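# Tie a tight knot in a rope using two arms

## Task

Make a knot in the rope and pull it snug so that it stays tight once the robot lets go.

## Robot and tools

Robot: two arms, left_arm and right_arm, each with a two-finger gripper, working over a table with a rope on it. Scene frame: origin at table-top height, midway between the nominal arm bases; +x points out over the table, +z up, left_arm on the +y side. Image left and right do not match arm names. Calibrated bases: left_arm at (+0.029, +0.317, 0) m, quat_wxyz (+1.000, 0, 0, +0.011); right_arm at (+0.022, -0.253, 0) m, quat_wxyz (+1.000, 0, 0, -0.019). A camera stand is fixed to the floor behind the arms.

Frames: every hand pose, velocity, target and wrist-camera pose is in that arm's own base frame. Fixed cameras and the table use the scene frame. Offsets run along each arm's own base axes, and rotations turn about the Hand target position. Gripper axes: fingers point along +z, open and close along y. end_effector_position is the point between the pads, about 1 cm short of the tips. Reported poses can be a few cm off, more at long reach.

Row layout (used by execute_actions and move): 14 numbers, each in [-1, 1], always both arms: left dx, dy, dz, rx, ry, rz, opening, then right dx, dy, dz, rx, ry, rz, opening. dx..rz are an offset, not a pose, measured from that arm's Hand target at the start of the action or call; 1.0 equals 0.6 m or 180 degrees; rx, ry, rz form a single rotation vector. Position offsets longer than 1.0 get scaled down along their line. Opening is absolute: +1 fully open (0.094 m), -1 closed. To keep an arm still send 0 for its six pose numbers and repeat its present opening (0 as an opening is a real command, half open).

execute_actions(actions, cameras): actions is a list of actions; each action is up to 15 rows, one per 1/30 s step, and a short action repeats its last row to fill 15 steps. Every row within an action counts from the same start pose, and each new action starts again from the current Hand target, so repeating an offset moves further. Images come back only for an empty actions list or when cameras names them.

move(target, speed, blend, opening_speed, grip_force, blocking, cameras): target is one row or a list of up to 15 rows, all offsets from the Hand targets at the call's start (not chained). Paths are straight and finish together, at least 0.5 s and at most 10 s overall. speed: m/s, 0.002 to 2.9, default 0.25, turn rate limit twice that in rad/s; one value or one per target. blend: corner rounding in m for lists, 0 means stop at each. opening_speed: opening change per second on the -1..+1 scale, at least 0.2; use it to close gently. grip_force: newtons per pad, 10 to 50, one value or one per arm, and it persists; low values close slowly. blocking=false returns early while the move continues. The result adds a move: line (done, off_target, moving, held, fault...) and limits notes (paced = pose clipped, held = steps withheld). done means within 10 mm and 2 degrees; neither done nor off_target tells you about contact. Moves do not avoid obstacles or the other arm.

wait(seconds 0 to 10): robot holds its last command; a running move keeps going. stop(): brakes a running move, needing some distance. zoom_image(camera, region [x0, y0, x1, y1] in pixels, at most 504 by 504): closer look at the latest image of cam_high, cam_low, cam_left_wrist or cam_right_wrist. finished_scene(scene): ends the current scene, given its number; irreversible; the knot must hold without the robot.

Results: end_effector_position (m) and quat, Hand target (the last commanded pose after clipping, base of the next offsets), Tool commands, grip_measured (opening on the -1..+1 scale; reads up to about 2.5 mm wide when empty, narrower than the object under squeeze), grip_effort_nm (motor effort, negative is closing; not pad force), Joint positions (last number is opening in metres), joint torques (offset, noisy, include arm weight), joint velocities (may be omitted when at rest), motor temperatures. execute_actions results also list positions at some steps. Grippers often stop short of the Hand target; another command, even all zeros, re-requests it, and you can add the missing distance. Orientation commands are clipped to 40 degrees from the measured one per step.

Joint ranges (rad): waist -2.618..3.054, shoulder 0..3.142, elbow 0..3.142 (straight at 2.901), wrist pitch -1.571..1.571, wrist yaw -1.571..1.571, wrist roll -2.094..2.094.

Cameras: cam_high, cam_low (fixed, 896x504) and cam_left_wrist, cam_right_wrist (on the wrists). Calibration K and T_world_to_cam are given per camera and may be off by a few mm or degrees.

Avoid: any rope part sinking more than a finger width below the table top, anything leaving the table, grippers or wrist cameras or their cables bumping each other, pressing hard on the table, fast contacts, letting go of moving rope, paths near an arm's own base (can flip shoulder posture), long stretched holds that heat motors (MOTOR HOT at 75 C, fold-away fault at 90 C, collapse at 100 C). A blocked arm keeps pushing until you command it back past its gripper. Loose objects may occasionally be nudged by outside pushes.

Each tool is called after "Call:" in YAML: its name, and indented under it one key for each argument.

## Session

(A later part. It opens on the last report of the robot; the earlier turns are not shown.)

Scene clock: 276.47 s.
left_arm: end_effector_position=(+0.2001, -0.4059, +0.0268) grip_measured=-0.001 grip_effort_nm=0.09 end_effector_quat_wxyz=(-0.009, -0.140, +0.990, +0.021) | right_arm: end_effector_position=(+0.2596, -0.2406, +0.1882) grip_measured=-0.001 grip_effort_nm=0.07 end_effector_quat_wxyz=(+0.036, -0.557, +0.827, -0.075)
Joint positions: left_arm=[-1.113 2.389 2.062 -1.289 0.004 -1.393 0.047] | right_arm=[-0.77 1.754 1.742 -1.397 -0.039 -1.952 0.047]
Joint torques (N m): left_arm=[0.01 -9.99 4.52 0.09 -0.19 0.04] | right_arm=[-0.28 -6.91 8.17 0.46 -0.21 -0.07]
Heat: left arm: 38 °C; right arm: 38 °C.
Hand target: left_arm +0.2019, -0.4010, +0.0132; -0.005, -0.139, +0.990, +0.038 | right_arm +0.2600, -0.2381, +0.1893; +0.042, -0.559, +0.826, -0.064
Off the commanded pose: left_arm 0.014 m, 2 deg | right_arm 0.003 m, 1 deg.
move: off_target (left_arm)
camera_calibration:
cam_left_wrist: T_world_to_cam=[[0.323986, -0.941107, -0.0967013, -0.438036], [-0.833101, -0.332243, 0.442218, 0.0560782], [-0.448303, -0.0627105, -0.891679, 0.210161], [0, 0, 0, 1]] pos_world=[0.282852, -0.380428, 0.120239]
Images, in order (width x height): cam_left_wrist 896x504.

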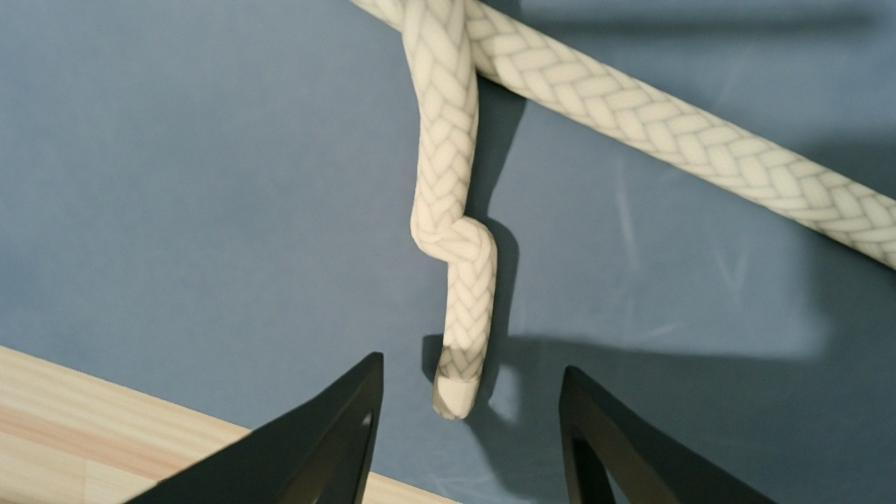

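Call:
move:
  target:
    - [0.035,0.014,0,0,0,0,0,0,0,0,0,0,0,0]
    - [0.035,0.014,-0.025,0,0,0,0,0,0,0,0,0,0,0]
    - [0.035,0.014,-0.025,0,0,0,-0.95,0,0,0,0,0,0,0]
    - [0.005,0.068,0.012,0,0,-0.25,-0.95,0,0,0,0,0,0,0]
    - [0.022,0.127,0.006,0,0,-0.5,-0.95,0,0,0,0,0,0,0]
  speed: [0.1,0.06,0.1,0.1,0.1]
  blend: [0,0,0,0.02,0]
  cameras: ["cam_high","cam_left_wrist"]

Call:
zoom_image:
  camera: "cam_high"
  region: [360, 180, 560, 400]

Scene clock: 310.63 s.
left_arm: end_effector_position=(+0.2107, -0.3329, +0.0122) grip_measured=-0.820 grip_effort_nm=-1.02 end_effector_quat_wxyz=(+0.019, +0.605, +0.796, +0.022) | right_arm: end_effector_position=(+0.2596, -0.2406, +0.1882) grip_measured=-0.001 grip_effort_nm=0.07 end_effector_quat_wxyz=(+0.036, -0.557, +0.827, -0.075)
Joint positions: left_arm=[-1.034 2.093 1.509 -0.968 -0.055 0.265 0.008] | right_arm=[-0.77 1.754 1.742 -1.397 -0.039 -1.952 0.047]
Joint torques (N m): left_arm=[0.83 -11.49 3.92 0.15 -0.26 0.06] | right_arm=[-0.28 -6.84 8.18 0.45 -0.2 -0.08]
Heat: left arm: 40 °C; right arm: 38 °C.
Hand target: left_arm +0.2150, -0.3248, +0.0168; +0.023, +0.602, +0.798, +0.030 | right_arm +0.2600, -0.2381, +0.1893; +0.042, -0.559, +0.826, -0.064
Off the commanded pose: left_arm 0.010 m, 1 deg | right_arm 0.003 m, 1 deg.
move: done; target 3's new opening was sent with left_arm's hand 0.015 m and 2 deg from that target
camera_calibration:
cam_left_wrist: T_world_to_cam=[[-0.942053, -0.316858, -0.110169, 0.10046], [-0.332759, 0.841012, 0.426579, 0.380854], [-0.0425116, 0.43852, -0.897716, 0.287887], [0, 0, 0, 1]] pos_world=[0.23361, -0.414716, 0.107044]
Images, in order (width x height): cam_high 896x504, cam_left_wrist 896x504.

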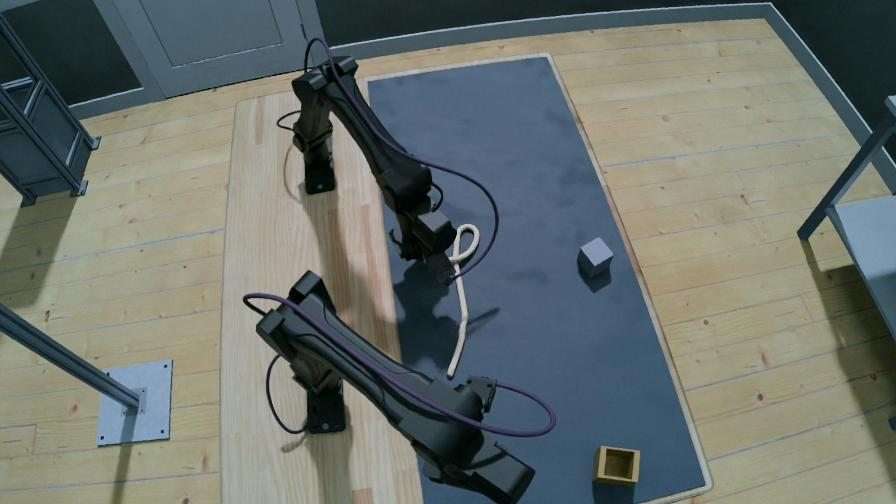

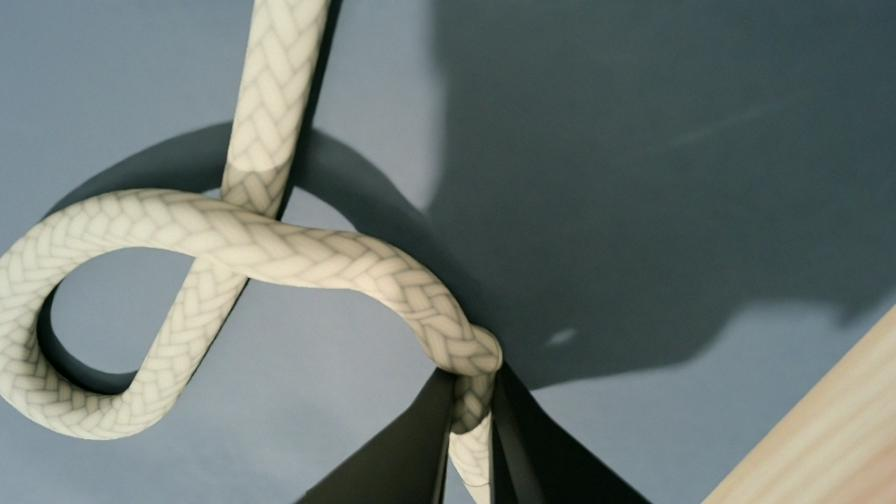

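Scaled by 2.291 from the camera's 896x504 image, which has a finer 1280x720 frame.

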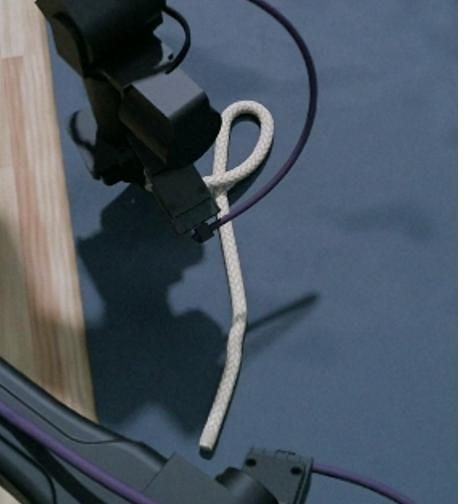

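Call:
move:
  target:
    - [0,-0.0,-0.01,0,0,0,-0.6,0,0,0,0,0,0,0]
    - [0,0,0.12,0,0,0,-0.6,0,0,0,0,0,0,0]
    - [0.125,0.021,0.1,0,0,-0.144,-0.25,0,0,0,0,0,0,0]
  speed: [0.05,0.1,0.2]
  opening_speed: 2
  cameras: ["cam_high","cam_left_wrist"]

Call:
zoom_image:
  camera: "cam_high"
  region: [360, 180, 560, 400]

Scene clock: 345.97 s.
left_arm: end_effector_position=(+0.2864, -0.3053, +0.0793) grip_measured=-0.252 grip_effort_nm=0.10 end_effector_quat_wxyz=(+0.024, +0.764, +0.644, +0.030) | right_arm: end_effector_position=(+0.2596, -0.2406, +0.1882) grip_measured=-0.001 grip_effort_nm=0.07 end_effector_quat_wxyz=(+0.036, -0.557, +0.827, -0.075)
Joint positions: left_arm=[-0.845 2.105 1.798 -1.214 -0.059 0.898 0.035] | right_arm=[-0.77 1.754 1.742 -1.397 -0.039 -1.952 0.047]
Joint torques (N m): left_arm=[0.05 -8.39 7.32 0.3 0.13 0.06] | right_arm=[-0.32 -6.86 8.17 0.46 -0.22 -0.09]
Heat: left arm: 43 °C; right arm: 39 °C.
Hand target: left_arm +0.2900, -0.3122, +0.0767; +0.029, +0.765, +0.642, +0.024 | right_arm +0.2600, -0.2381, +0.1893; +0.042, -0.559, +0.826, -0.064
Off the commanded pose: left_arm 0.008 m, 1 deg | right_arm 0.003 m, 1 deg.
move: done
camera_calibration:
cam_left_wrist: T_world_to_cam=[[-0.984548, 0.118546, -0.128885, 0.334527], [0.0500739, 0.895869, 0.441488, 0.260108], [0.167801, 0.428213, -0.887962, 0.275173], [0, 0, 0, 1]] pos_world=[0.270159, -0.390512, 0.172624]
Images, in order (width x height): cam_high 896x504, cam_left_wrist 896x504.

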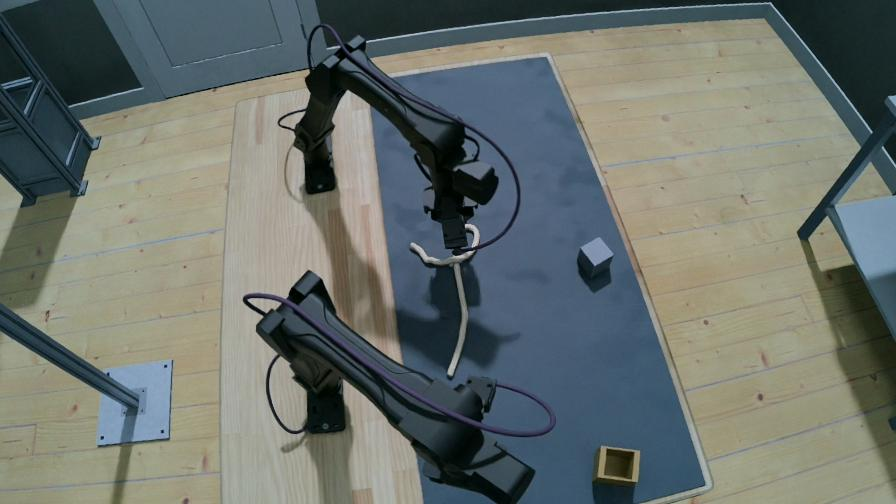

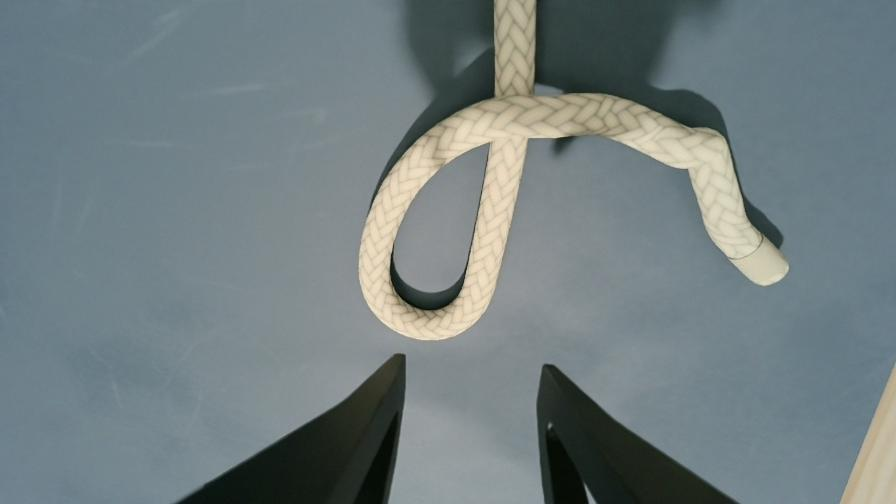

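Scaled by 2.291 from the camera's 896x504 image, which has a finer 1280x720 frame.

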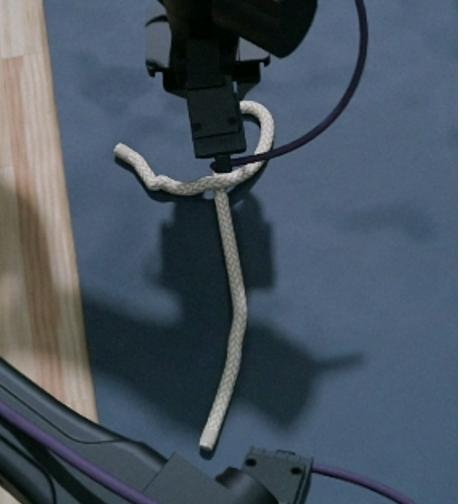

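Call:
move:
  target:
    - [-0.147,-0.017,0,0,0,0.222,-0.25,0,0,0,0,0,0,0]
    - [-0.147,-0.017,-0.125,0,0,0.222,-0.25,0,0,0,0,0,0,0]
    - [-0.147,-0.017,-0.125,0,0,0.222,-0.95,0,0,0,0,0,0,0]
    - [-0.147,-0.017,-0.105,0,0,0.222,-0.95,0,0,0,0,0,0,0]
    - [-0.088,-0.005,-0.105,0,0,0,-0.95,0,0,0,0,0,0,0]
    - [-0.088,-0.005,-0.128,0,0,0,-0.95,0,0,0,0,0,0,0]
    - [-0.088,-0.005,-0.128,0,0,0,-0.65,0,0,0,0,0,0,0]
    - [-0.088,-0.005,0,0,0,0,-0.65,0,0,0,0,0,0,0]
  speed: [0.2,0.08,0.1,0.1,0.1,0.06,0.1,0.12]
  cameras: ["cam_left_wrist"]

Scene clock: 391.17 s.
left_arm: end_effector_position=(+0.2103, -0.3169, +0.0127) grip_measured=-0.651 grip_effort_nm=0.05 end_effector_quat_wxyz=(+0.003, +0.771, +0.636, -0.011) | right_arm: end_effector_position=(+0.2596, -0.2406, +0.1882) grip_measured=-0.001 grip_effort_nm=0.07 end_effector_quat_wxyz=(+0.036, -0.557, +0.827, -0.075)
Joint positions: left_arm=[-0.978 2.053 1.452 -0.961 0.02 0.784 0.016] | right_arm=[-0.77 1.754 1.742 -1.397 -0.039 -1.952 0.047]
Joint torques (N m): left_arm=[1.98 -7.46 4.33 1.01 -0.83 0.09] | right_arm=[-0.29 -6.83 8.17 0.44 -0.21 -0.09]
Heat: left arm: 41 °C; right arm: 39 °C.
Hand target: left_arm +0.2372, -0.3153, +0.0000; +0.029, +0.765, +0.642, +0.024 (not the last commanded pose) | right_arm +0.2600, -0.2381, +0.1893; +0.042, -0.559, +0.826, -0.064
Off the commanded pose: left_arm 0.069 m, 5 deg | right_arm 0.003 m, 1 deg.
move: off_target (left_arm; path cut at 10 s); path passed 7 of 8 targets; target 3's new opening was sent with left_arm's hand 0.011 m and 1 deg from that target; target 7's new opening was sent with left_arm's hand 0.033 m and 6 deg from that target
camera_calibration:
cam_left_wrist: T_world_to_cam=[[-0.989517, 0.137982, -0.0426346, 0.258453], [0.107833, 0.902287, 0.417434, 0.293907], [0.0960671, 0.40846, -0.907707, 0.242854], [0, 0, 0, 1]] pos_world=[0.200721, -0.400046, 0.108772]
Images, in order (width x height): cam_left_wrist 896x504.

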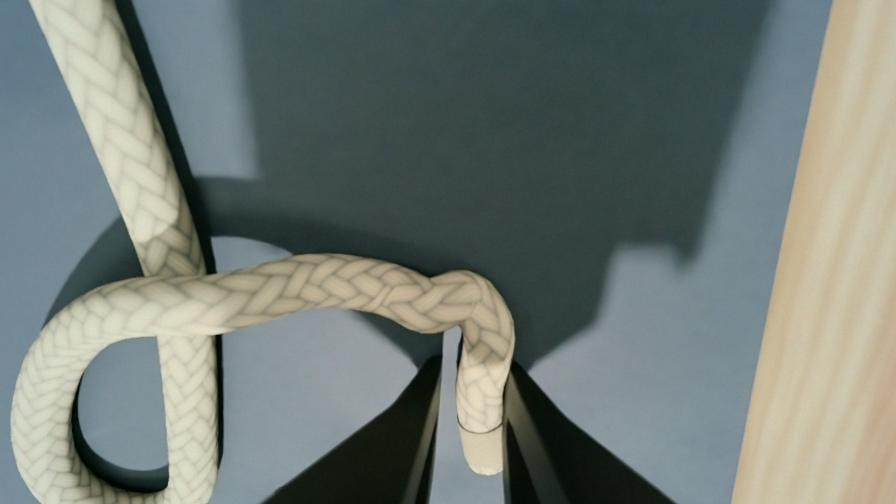

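Call:
move:
  target:
    - [-0.02,0,0.02,0,0,0,-0.95,0,0,0,0,0,0,0]
    - [0.015,0,0.03,0,0,0,-0.95,0,0,0,0,0,0,0]
    - [0.015,0.0,0.01,0,0,0,-0.95,0,0,0,0,0,0,0]
    - [0.015,0.0,0.01,0,0,0,-0.6,0,0,0,0,0,0,0]
    - [0.015,0.0,0.13,0,0,0,-0.6,0,0,0,0,0,0,0]
  speed: [0.06,0.08,0.06,0.1,0.12]
  cameras: ["cam_left_wrist"]

Scene clock: 406.73 s.
left_arm: end_effector_position=(+0.2457, -0.3114, +0.0652) grip_measured=-0.601 grip_effort_nm=0.09 end_effector_quat_wxyz=(+0.016, +0.763, +0.646, +0.025) | right_arm: end_effector_position=(+0.2596, -0.2406, +0.1882) grip_measured=-0.001 grip_effort_nm=0.07 end_effector_quat_wxyz=(+0.036, -0.557, +0.827, -0.075)
Joint positions: left_arm=[-0.929 2.043 1.651 -1.15 -0.051 0.809 0.019] | right_arm=[-0.77 1.754 1.742 -1.397 -0.039 -1.952 0.047]
Joint torques (N m): left_arm=[-0.36 -10.92 6.97 0.07 -0.07 0.08] | right_arm=[-0.27 -6.8 8.17 0.44 -0.19 -0.07]
Heat: left arm: 41 °C; right arm: 39 °C.
Hand target: left_arm +0.2462, -0.3153, +0.0779; +0.029, +0.765, +0.642, +0.024 | right_arm +0.2600, -0.2381, +0.1893; +0.042, -0.559, +0.826, -0.064
Off the commanded pose: left_arm 0.013 m, 2 deg | right_arm 0.003 m, 1 deg.
move: off_target (left_arm)
camera_calibration:
cam_left_wrist: T_world_to_cam=[[-0.987405, 0.114486, -0.109202, 0.291559], [0.0542823, 0.893452, 0.445866, 0.271781], [0.148612, 0.434323, -0.888413, 0.278665], [0, 0, 0, 1]] pos_world=[0.231721, -0.397233, 0.158231]
Images, in order (width x height): cam_left_wrist 896x504.

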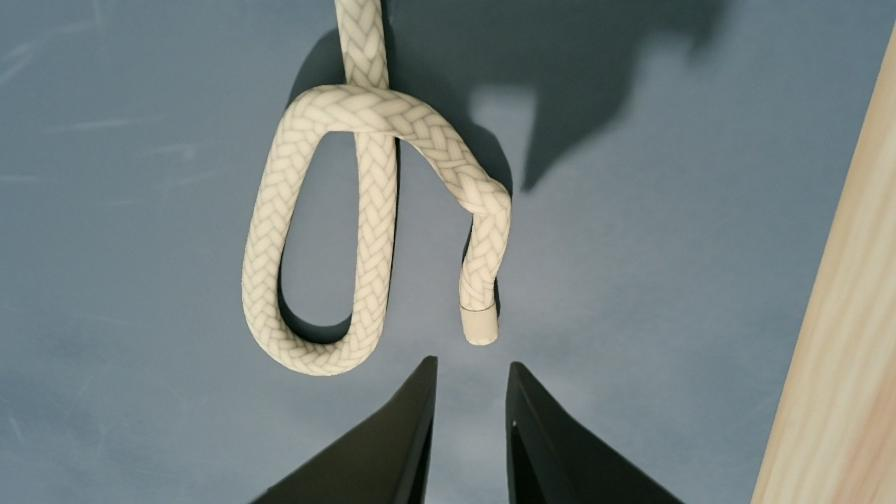

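Call:
move:
  target:
    - [0.067,-0.004,-0.02,0,0,0,-0.45,0,0,0,0,0,0,0]
    - [0.067,-0.012,-0.12,0,0,0,-0.45,0,0,0,0,0,0,0]
    - [0.067,-0.012,-0.12,0,0,0,-0.95,0,0,0,0,0,0,0]
  speed: [0.15,0.06,0.1]
  cameras: ["cam_left_wrist"]

Scene clock: 425.53 s.
left_arm: end_effector_position=(+0.2894, -0.3213, +0.0163) grip_measured=-0.835 grip_effort_nm=-1.02 end_effector_quat_wxyz=(+0.036, +0.764, +0.644, +0.026) | right_arm: end_effector_position=(+0.2596, -0.2406, +0.1882) grip_measured=-0.001 grip_effort_nm=0.08 end_effector_quat_wxyz=(+0.036, -0.557, +0.827, -0.075)
Joint positions: left_arm=[-0.862 2.183 1.667 -0.983 -0.052 0.882 0.008] | right_arm=[-0.77 1.754 1.742 -1.397 -0.039 -1.952 0.047]
Joint torques (N m): left_arm=[-0.2 -9.01 4.77 0.46 0.03 -0.02] | right_arm=[-0.32 -6.84 8.16 0.44 -0.2 -0.08]
Heat: left arm: 43 °C; right arm: 39 °C.
Hand target: left_arm +0.2863, -0.3225, +0.0059; +0.029, +0.765, +0.642, +0.024 | right_arm +0.2600, -0.2381, +0.1893; +0.042, -0.559, +0.826, -0.064
Off the commanded pose: left_arm 0.011 m, 1 deg | right_arm 0.003 m, 1 deg.
move: off_target (left_arm); target 3's new opening was sent with left_arm's hand 0.011 m and 1 deg from that target
camera_calibration:
cam_left_wrist: T_world_to_cam=[[-0.983266, 0.116372, -0.140165, 0.330446], [0.0470609, 0.905524, 0.421677, 0.306471], [0.175994, 0.408025, -0.895847, 0.216831], [0, 0, 0, 1]] pos_world=[0.272332, -0.404444, 0.111333]
Images, in order (width x height): cam_left_wrist 896x504.

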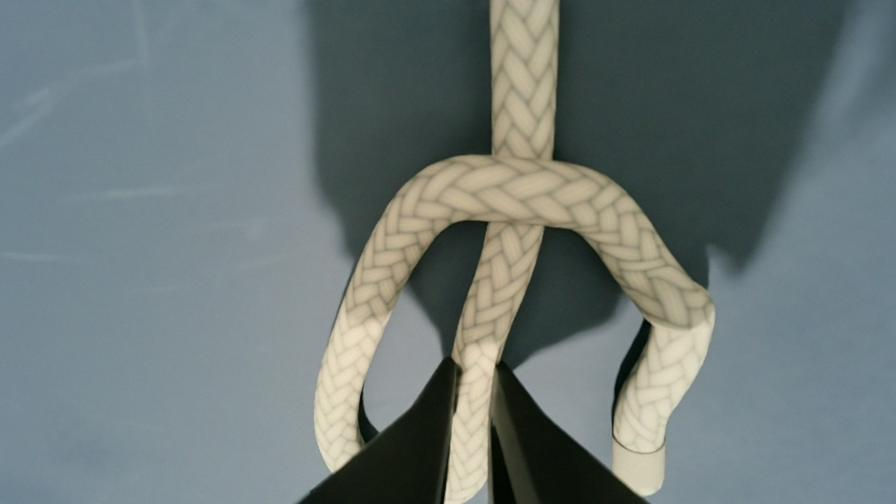

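Call:
move:
  target:
    - [0,0.067,0.017,0,0,0,-0.95,0,0,0,0,0,0,0]
    - [0,0.067,0.09,0,0,0,-0.95,0,0,0,0,0,0,0]
    - [-0.14,0.06,0.09,0,0,0,-0.95,0,0,0,0,0,0,0]
  speed: 0.08
  cameras: ["cam_high","cam_left_wrist"]

Call:
zoom_image:
  camera: "cam_high"
  region: [360, 180, 560, 400]

Scene clock: 440.90 s.
left_arm: end_effector_position=(+0.2019, -0.2853, +0.0541) grip_measured=-0.835 grip_effort_nm=-1.02 end_effector_quat_wxyz=(+0.015, +0.768, +0.640, +0.025) | right_arm: end_effector_position=(+0.2596, -0.2406, +0.1882) grip_measured=-0.001 grip_effort_nm=0.07 end_effector_quat_wxyz=(+0.036, -0.557, +0.827, -0.075)
Joint positions: left_arm=[-0.985 1.879 1.375 -1.043 -0.053 0.767 0.008] | right_arm=[-0.77 1.754 1.742 -1.397 -0.039 -1.952 0.047]
Joint torques (N m): left_arm=[-0.09 -10.15 4.48 0.35 -0.08 -0.06] | right_arm=[-0.27 -6.83 8.17 0.44 -0.21 -0.09]
Heat: left arm: 42 °C; right arm: 39 °C.
Hand target: left_arm +0.2024, -0.2865, +0.0599; +0.029, +0.765, +0.643, +0.024 | right_arm +0.2600, -0.2381, +0.1893; +0.042, -0.559, +0.826, -0.064
Off the commanded pose: left_arm 0.006 m, 2 deg | right_arm 0.003 m, 1 deg.
move: done
camera_calibration:
cam_left_wrist: T_world_to_cam=[[-0.985815, 0.128671, -0.107757, 0.247765], [0.0673761, 0.891451, 0.44808, 0.252514], [0.153715, 0.434464, -0.887476, 0.262968], [0, 0, 0, 1]] pos_world=[0.186815, -0.371234, 0.146929]
Images, in order (width x height): cam_high 896x504, cam_left_wrist 896x504.

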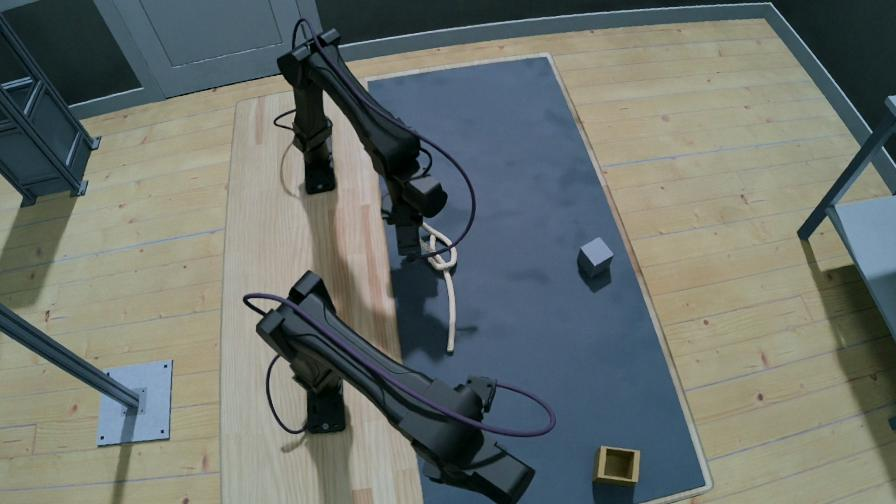

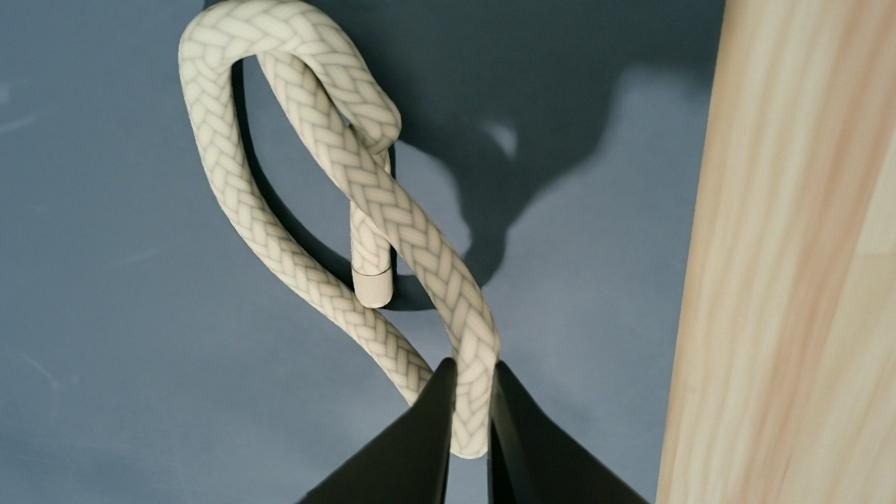

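Scaled by 2.291 from the camera's 896x504 image, which has a finer 1280x720 frame.

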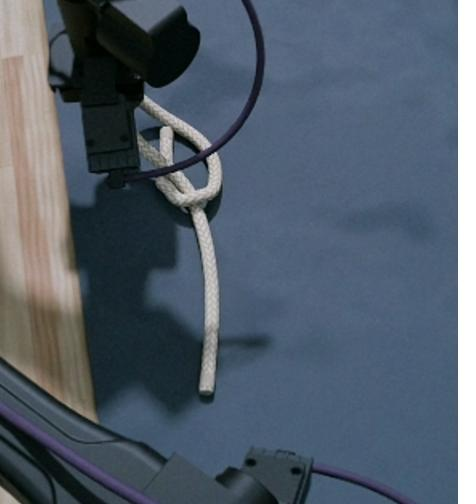

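Call:
move:
  target:
    - [-0.01,0.01,-0.075,0,0,0,-0.95,0,0,0,0,0,0,0]
    - [-0.01,0.01,-0.075,0,0,0,-0.6,0,0,0,0,0,0,0]
    - [-0.01,0.01,0.05,0,0,0,-0.6,0,0,0,0,0,0,0]
  speed: 0.08
  cameras: ["cam_left_wrist"]

Scene clock: 458.50 s.
left_arm: end_effector_position=(+0.1959, -0.2761, +0.0776) grip_measured=-0.601 grip_effort_nm=0.10 end_effector_quat_wxyz=(+0.014, +0.766, +0.642, +0.025) | right_arm: end_effector_position=(+0.2596, -0.2406, +0.1882) grip_measured=-0.001 grip_effort_nm=0.07 end_effector_quat_wxyz=(+0.036, -0.557, +0.827, -0.075)
Joint positions: left_arm=[-0.985 1.82 1.394 -1.122 -0.054 0.762 0.019] | right_arm=[-0.77 1.754 1.742 -1.397 -0.039 -1.952 0.047]
Joint torques (N m): left_arm=[-0.49 -9.4 7.1 0.08 -0.07 -0.03] | right_arm=[-0.23 -6.89 8.17 0.45 -0.24 -0.09]
Heat: left arm: 41 °C; right arm: 39 °C.
Hand target: left_arm +0.1964, -0.2804, +0.0899; +0.029, +0.765, +0.642, +0.024 | right_arm +0.2600, -0.2381, +0.1893; +0.042, -0.559, +0.826, -0.064
Off the commanded pose: left_arm 0.013 m, 2 deg | right_arm 0.003 m, 1 deg.
move: off_target (left_arm)
camera_calibration:
cam_left_wrist: T_world_to_cam=[[-0.986489, 0.123487, -0.107661, 0.241937], [0.0625806, 0.891356, 0.448964, 0.234932], [0.151406, 0.43616, -0.88704, 0.281675], [0, 0, 0, 1]] pos_world=[0.181318, -0.36214, 0.170429]
Images, in order (width x height): cam_left_wrist 896x504.

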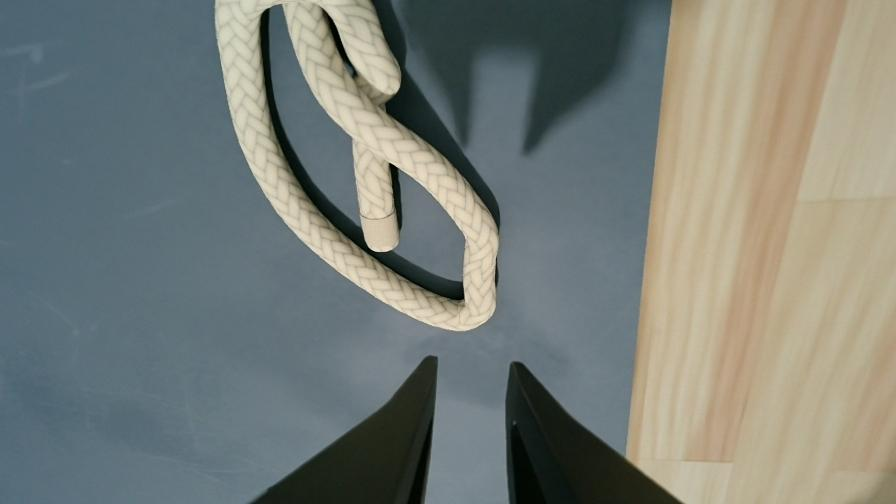

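Call:
move:
  target:
    - [0.065,-0.03,0,0,0,0,-0.55,0,0,0,0,0,0,0]
    - [0.065,-0.03,-0.142,0,0,0,-0.55,0,0,0,0,0,0,0]
    - [0.065,-0.03,-0.142,0,0,0,-0.95,0,0,0,0,0,0,0]
    - [0.065,-0.03,-0.04,0,0,0,-0.95,0,0,0,0,0,0,0]
  speed: [0.1,0.06,0.1,0.06]
  cameras: ["cam_high","cam_left_wrist"]

Call:
zoom_image:
  camera: "cam_high"
  region: [360, 180, 560, 400]

Scene clock: 475.17 s.
left_arm: end_effector_position=(+0.2317, -0.2954, +0.0516) grip_measured=-0.822 grip_effort_nm=-1.02 end_effector_quat_wxyz=(+0.013, +0.766, +0.643, +0.025) | right_arm: end_effector_position=(+0.2596, -0.2406, +0.1882) grip_measured=-0.001 grip_effort_nm=0.07 end_effector_quat_wxyz=(+0.036, -0.557, +0.827, -0.075)
Joint positions: left_arm=[-0.933 1.977 1.5 -1.07 -0.051 0.813 0.008] | right_arm=[-0.77 1.754 1.742 -1.397 -0.039 -1.952 0.047]
Joint torques (N m): left_arm=[0.34 -10.89 6.97 0.06 -0.06 0.08] | right_arm=[-0.31 -6.82 8.2 0.45 -0.21 -0.09]
Heat: left arm: 42 °C; right arm: 39 °C.
Hand target: left_arm +0.2354, -0.2986, +0.0660; +0.029, +0.765, +0.642, +0.024 | right_arm +0.2600, -0.2381, +0.1893; +0.042, -0.559, +0.826, -0.064
Off the commanded pose: left_arm 0.015 m, 2 deg | right_arm 0.003 m, 1 deg.
move: off_target (left_arm)
camera_calibration:
cam_left_wrist: T_world_to_cam=[[-0.986915, 0.122419, -0.104938, 0.276447], [0.0627758, 0.891191, 0.449263, 0.261491], [0.148519, 0.436797, -0.887215, 0.262504], [0, 0, 0, 1]] pos_world=[0.217427, -0.381542, 0.14443]
Images, in order (width x height): cam_high 896x504, cam_left_wrist 896x504.

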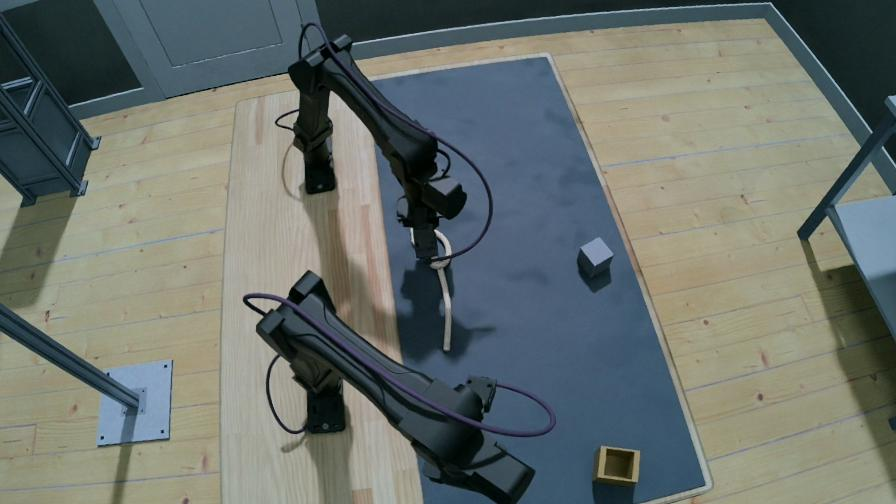

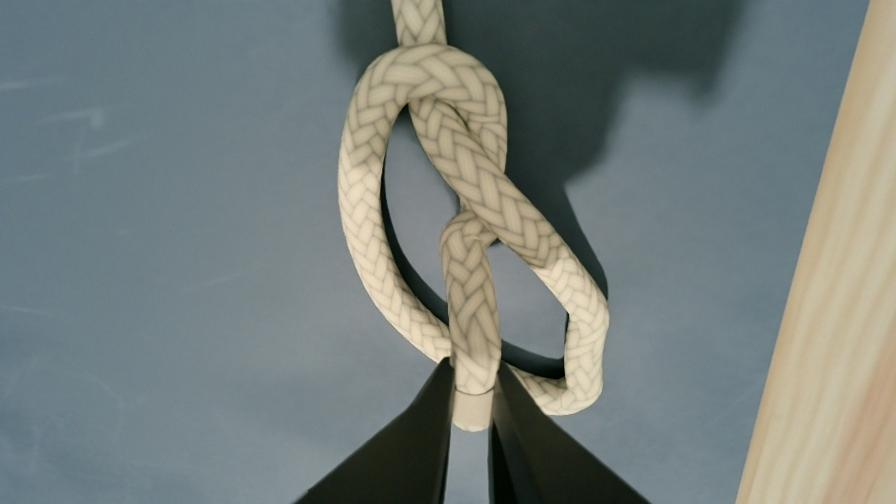

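Scaled by 2.291 from the camera's 896x504 image, which has a finer 1280x720 frame.

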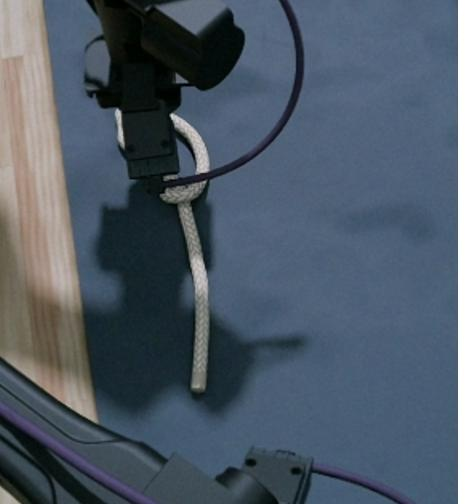

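Call:
move:
  target:
    - [0,0,0,0,0,0,-0.95,0.05,0.2,-0.02,0,0,-0.5,-0.3]
    - [0,0,0,0,0,0,-0.95,-0.003,0.51,-0.18,0,0,-0.878,-0.3]
  blend: [0.05,0]
  cameras: ["cam_high","cam_right_wrist"]

Scene clock: 495.70 s.
left_arm: end_effector_position=(+0.2317, -0.2953, +0.0516) grip_measured=-0.822 grip_effort_nm=-1.02 end_effector_quat_wxyz=(+0.013, +0.766, +0.643, +0.025) | right_arm: end_effector_position=(+0.2594, +0.0691, +0.0791) grip_measured=-0.299 grip_effort_nm=-0.06 end_effector_quat_wxyz=(-0.063, +0.700, +0.709, -0.055)
Joint positions: left_arm=[-0.933 1.977 1.5 -1.071 -0.051 0.813 0.008] | right_arm=[0.225 1.731 1.279 -1.28 -0.047 1.779 0.033]
Joint torques (N m): left_arm=[0.24 -10.89 6.99 0.06 -0.07 0.05] | right_arm=[0.25 -9.11 4.42 0.16 0.04 0.12]
Heat: left arm: 42 °C; right arm: 38 °C.
Hand target: left_arm +0.2354, -0.2986, +0.0660; +0.030, +0.765, +0.642, +0.024 | right_arm +0.2583, +0.0680, +0.0813; -0.055, +0.704, +0.706, -0.053
Off the commanded pose: left_arm 0.015 m, 2 deg | right_arm 0.003 m, 1 deg.
move: off_target (left_arm)
camera_calibration:
cam_right_wrist: T_world_to_cam=[[-0.991289, -0.0451603, 0.123721, 0.256784], [0.017295, 0.886608, 0.462199, -0.0666272], [-0.130565, 0.460312, -0.878103, 0.190155], [0, 0, 0, 1]] pos_world=[0.280527, -0.0168619, 0.166001]
Images, in order (width x height): cam_high 896x504, cam_right_wrist 896x504.

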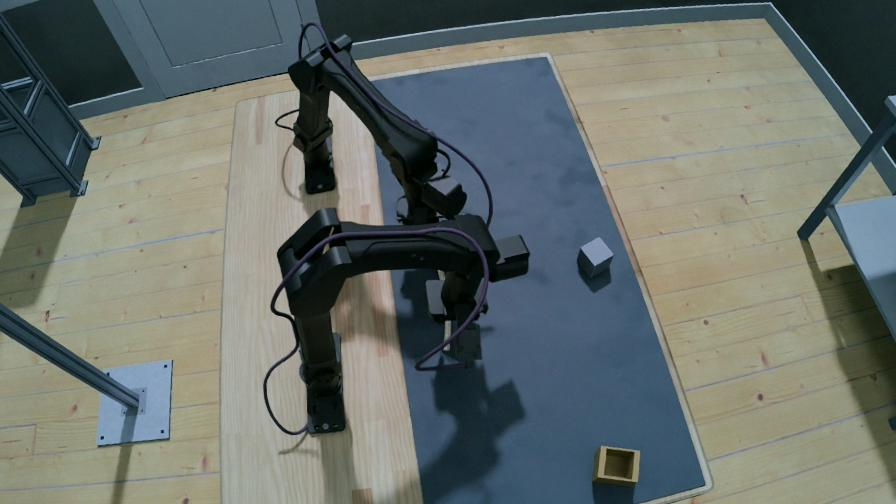

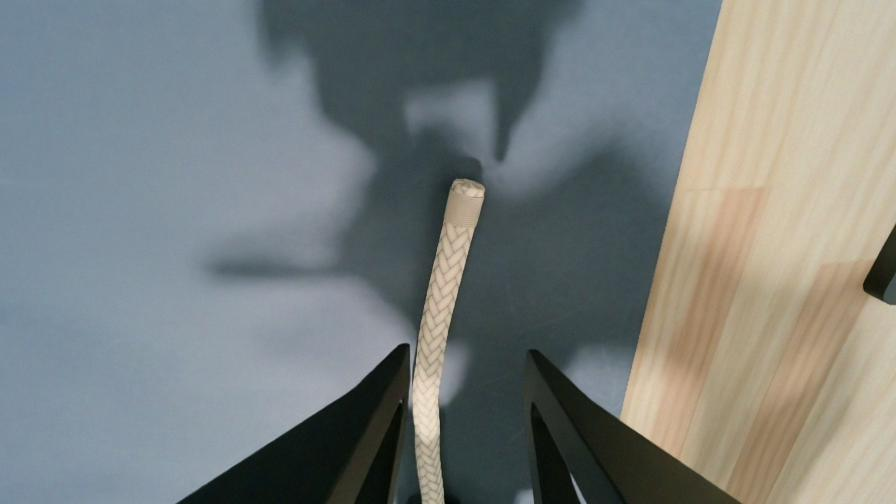

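Call:
move:
  target:
    - [0,0,0,0,0,0,-0.95,-0.003,0.01,-0.125,0,0,0,-0.3]
    - [0,0,0,0,0,0,-0.95,-0.003,0.01,-0.125,0,0,0,-0.95]
    - [0,0.033,0,0,0,0,-0.95,-0.003,0.01,-0.06,0,0,0,-0.95]
  speed: 0.08
  cameras: ["all"]

Scene clock: 508.50 s.
left_arm: end_effector_position=(+0.2343, -0.2791, +0.0589) grip_measured=-0.822 grip_effort_nm=-1.02 end_effector_quat_wxyz=(+0.016, +0.766, +0.643, +0.025) | right_arm: end_effector_position=(+0.2559, +0.0741, +0.0352) grip_measured=-0.821 grip_effort_nm=-1.02 end_effector_quat_wxyz=(-0.062, +0.702, +0.707, -0.054)
Joint positions: left_arm=[-0.9 1.923 1.454 -1.071 -0.051 0.845 0.008] | right_arm=[0.245 1.769 1.142 -1.101 -0.049 1.804 0.008]
Joint torques (N m): left_arm=[0.25 -10.74 4.66 0.28 -0.01 0.04] | right_arm=[0.38 -9.47 6.8 -0.2 0.04 0.11]
Heat: left arm: 42 °C; right arm: 36 °C.
Hand target: left_arm +0.2354, -0.2786, +0.0659; +0.029, +0.766, +0.642, +0.024 | right_arm +0.2564, +0.0739, +0.0454; -0.055, +0.704, +0.706, -0.053
Off the commanded pose: left_arm 0.007 m, 2 deg | right_arm 0.010 m, 1 deg.
move: done; target 2's new opening was sent with right_arm's hand 0.013 m and 1 deg from that target
camera_calibration:
cam_left_wrist: T_world_to_cam=[[-0.986398, 0.122346, -0.109776, 0.277854], [0.061077, 0.892823, 0.446247, 0.244613], [0.152607, 0.433472, -0.888152, 0.259625], [0, 0, 0, 1]] pos_world=[0.219514, -0.36493, 0.15193]
cam_right_wrist: T_world_to_cam=[[-0.99193, -0.0393452, 0.120523, 0.258806], [0.0208808, 0.886947, 0.461399, -0.0515371], [-0.125052, 0.460192, -0.878968, 0.147464], [0, 0, 0, 1]] pos_world=[0.276234, -0.0119685, 0.122203]

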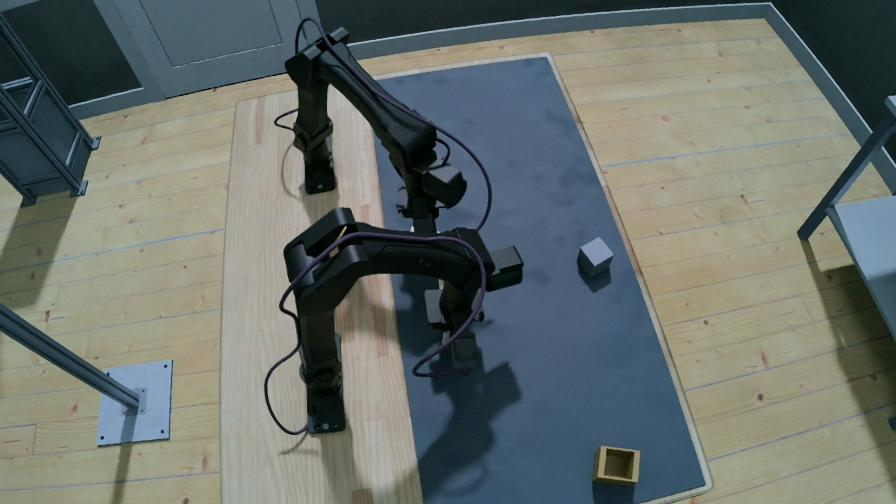

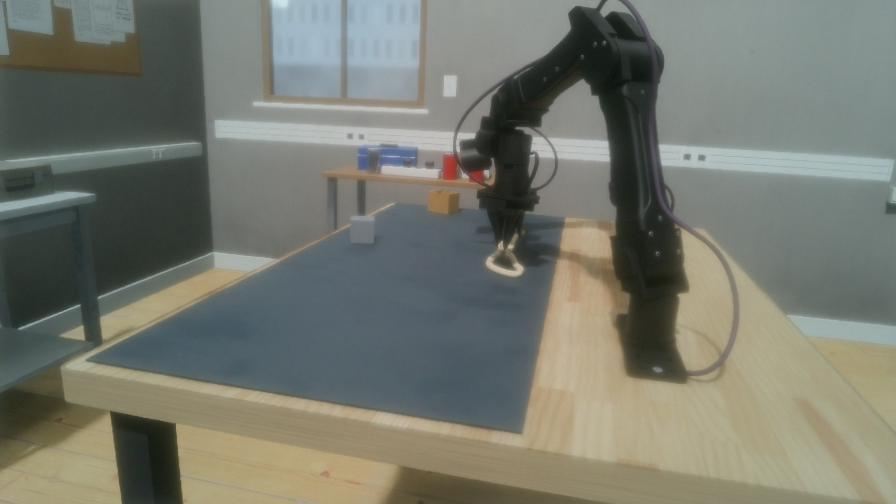

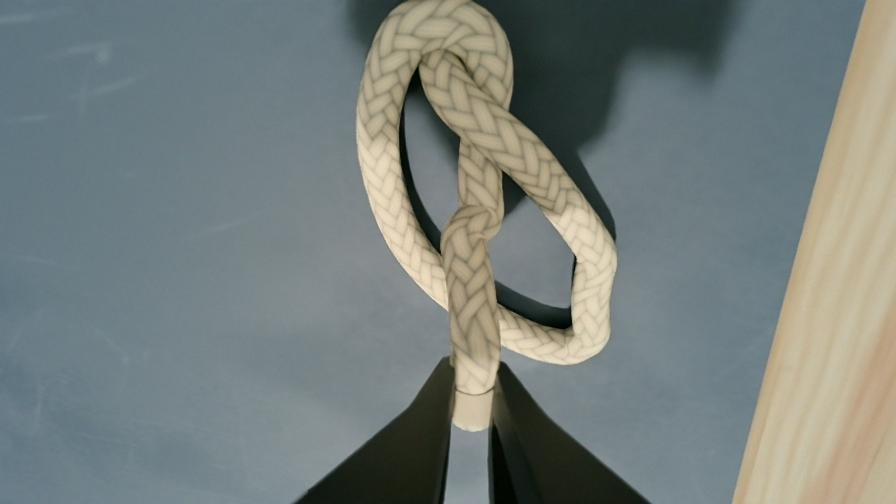

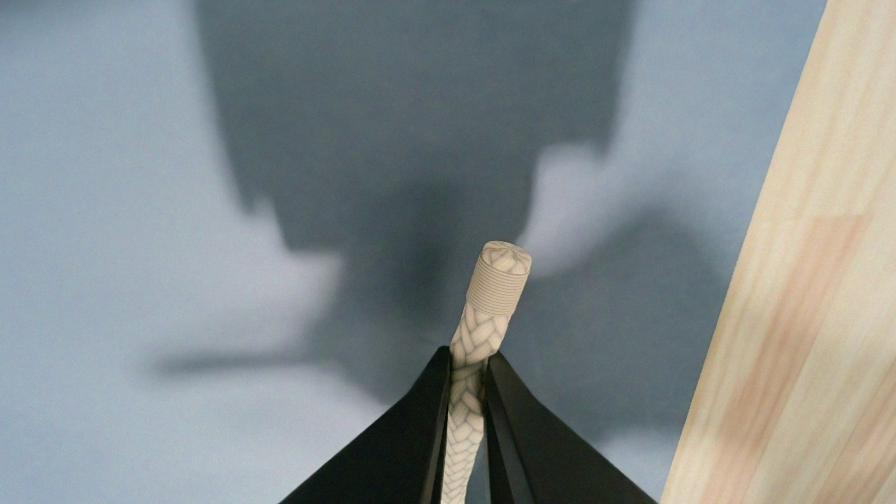

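Call:
move:
  target: [0,0.13,0,0,0,0,-0.95,0,-0.1,0.03,0,0,0,-0.95]
  speed: 0.05
  cameras: ["all"]

Call:
zoom_image:
  camera: "cam_high"
  region: [360, 180, 560, 400]

Scene clock: 520.17 s.
left_arm: end_effector_position=(+0.2357, -0.1996, +0.0622) grip_measured=-0.822 grip_effort_nm=-1.02 end_effector_quat_wxyz=(+0.017, +0.765, +0.643, +0.028) | right_arm: end_effector_position=(+0.2544, +0.0187, +0.0522) grip_measured=-0.821 grip_effort_nm=-1.02 end_effector_quat_wxyz=(-0.069, +0.702, +0.706, -0.053)
Joint positions: left_arm=[-0.736 1.707 1.194 -1.018 -0.051 1.009 0.008] | right_arm=[0.048 1.719 1.153 -1.176 -0.031 1.61 0.008]
Joint torques (N m): left_arm=[0.28 -8.32 4.52 0.33 0.06 0.06] | right_arm=[-0.23 -9.31 7.16 -0.2 0.2 0.02]
Heat: left arm: 42 °C; right arm: 37 °C.
Hand target: left_arm +0.2354, -0.2006, +0.0658; +0.029, +0.765, +0.642, +0.024 | right_arm +0.2565, +0.0139, +0.0633; -0.055, +0.704, +0.706, -0.053
Off the commanded pose: left_arm 0.004 m, 2 deg | right_arm 0.012 m, 2 deg.
move: off_target (right_arm)
camera_calibration:
cam_left_wrist: T_world_to_cam=[[-0.985978, 0.121209, -0.114696, 0.269909], [0.0573787, 0.891666, 0.449043, 0.172558], [0.156699, 0.436165, -0.886118, 0.227345], [0, 0, 0, 1]] pos_world=[0.220598, -0.285739, 0.154926]
cam_right_wrist: T_world_to_cam=[[-0.991035, -0.0377703, 0.128151, 0.252397], [0.0274964, 0.881008, 0.472302, -0.012299], [-0.130741, 0.471592, -0.872071, 0.188561], [0, 0, 0, 1]] pos_world=[0.275125, -0.0685552, 0.137902]

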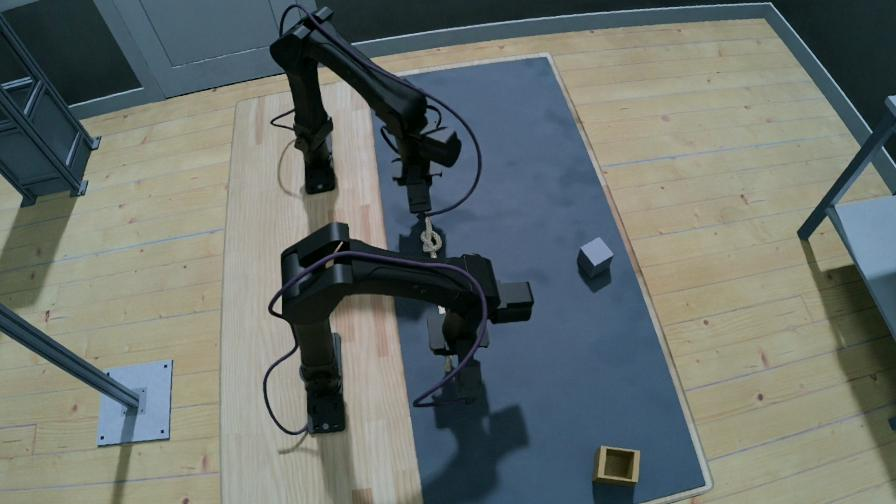

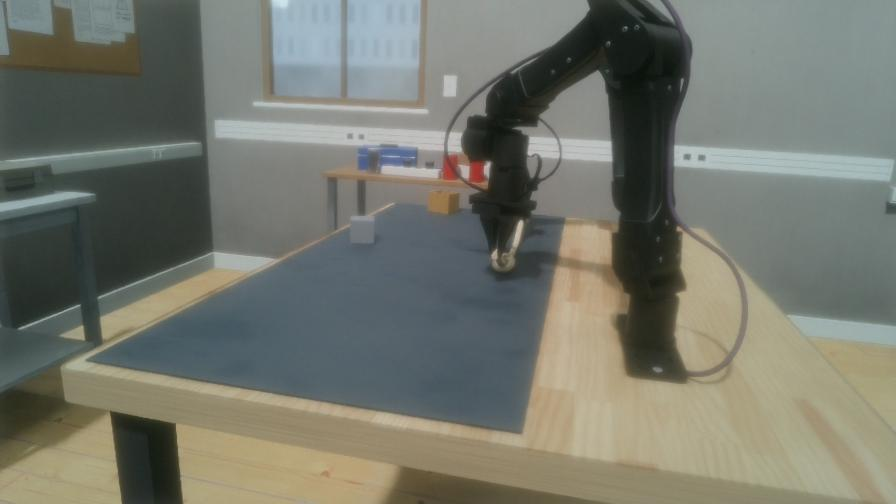

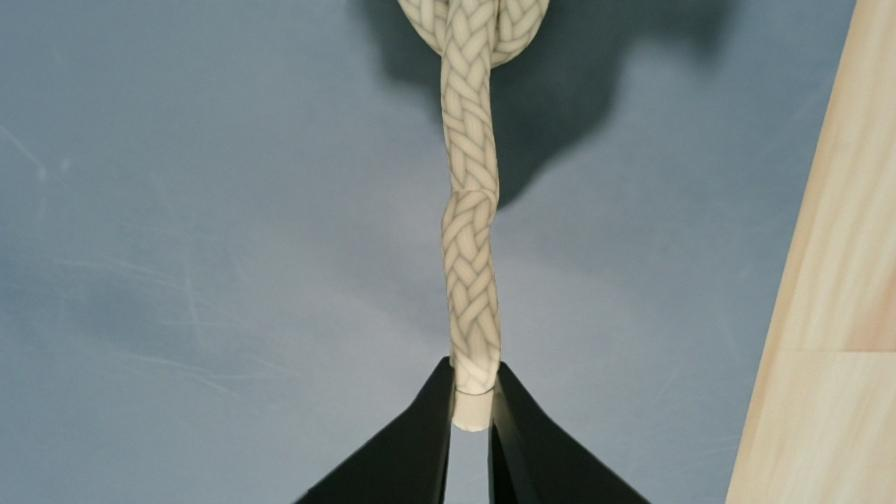

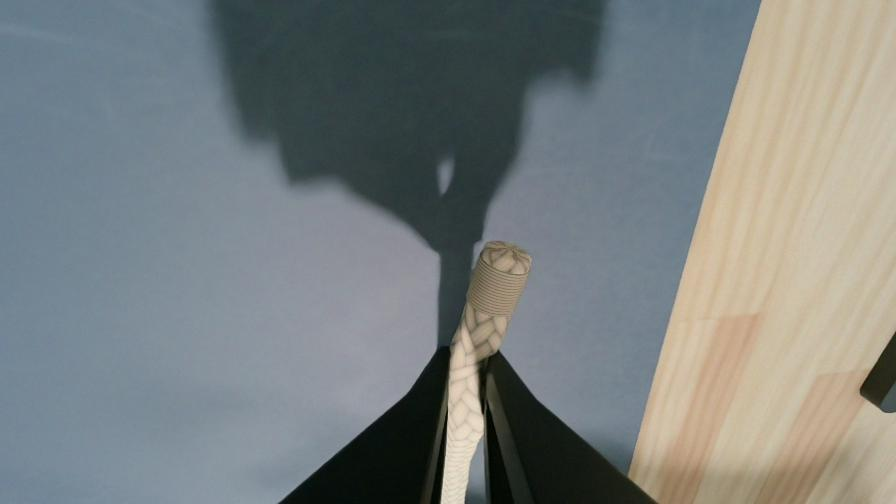

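Scaled by 2.291 from the camera's 896x504 image, which has a finer 1280x720 frame.

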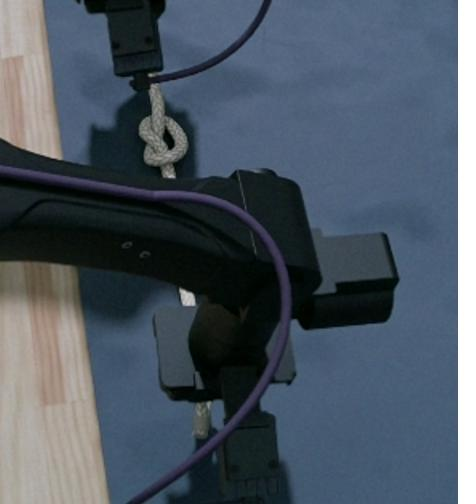

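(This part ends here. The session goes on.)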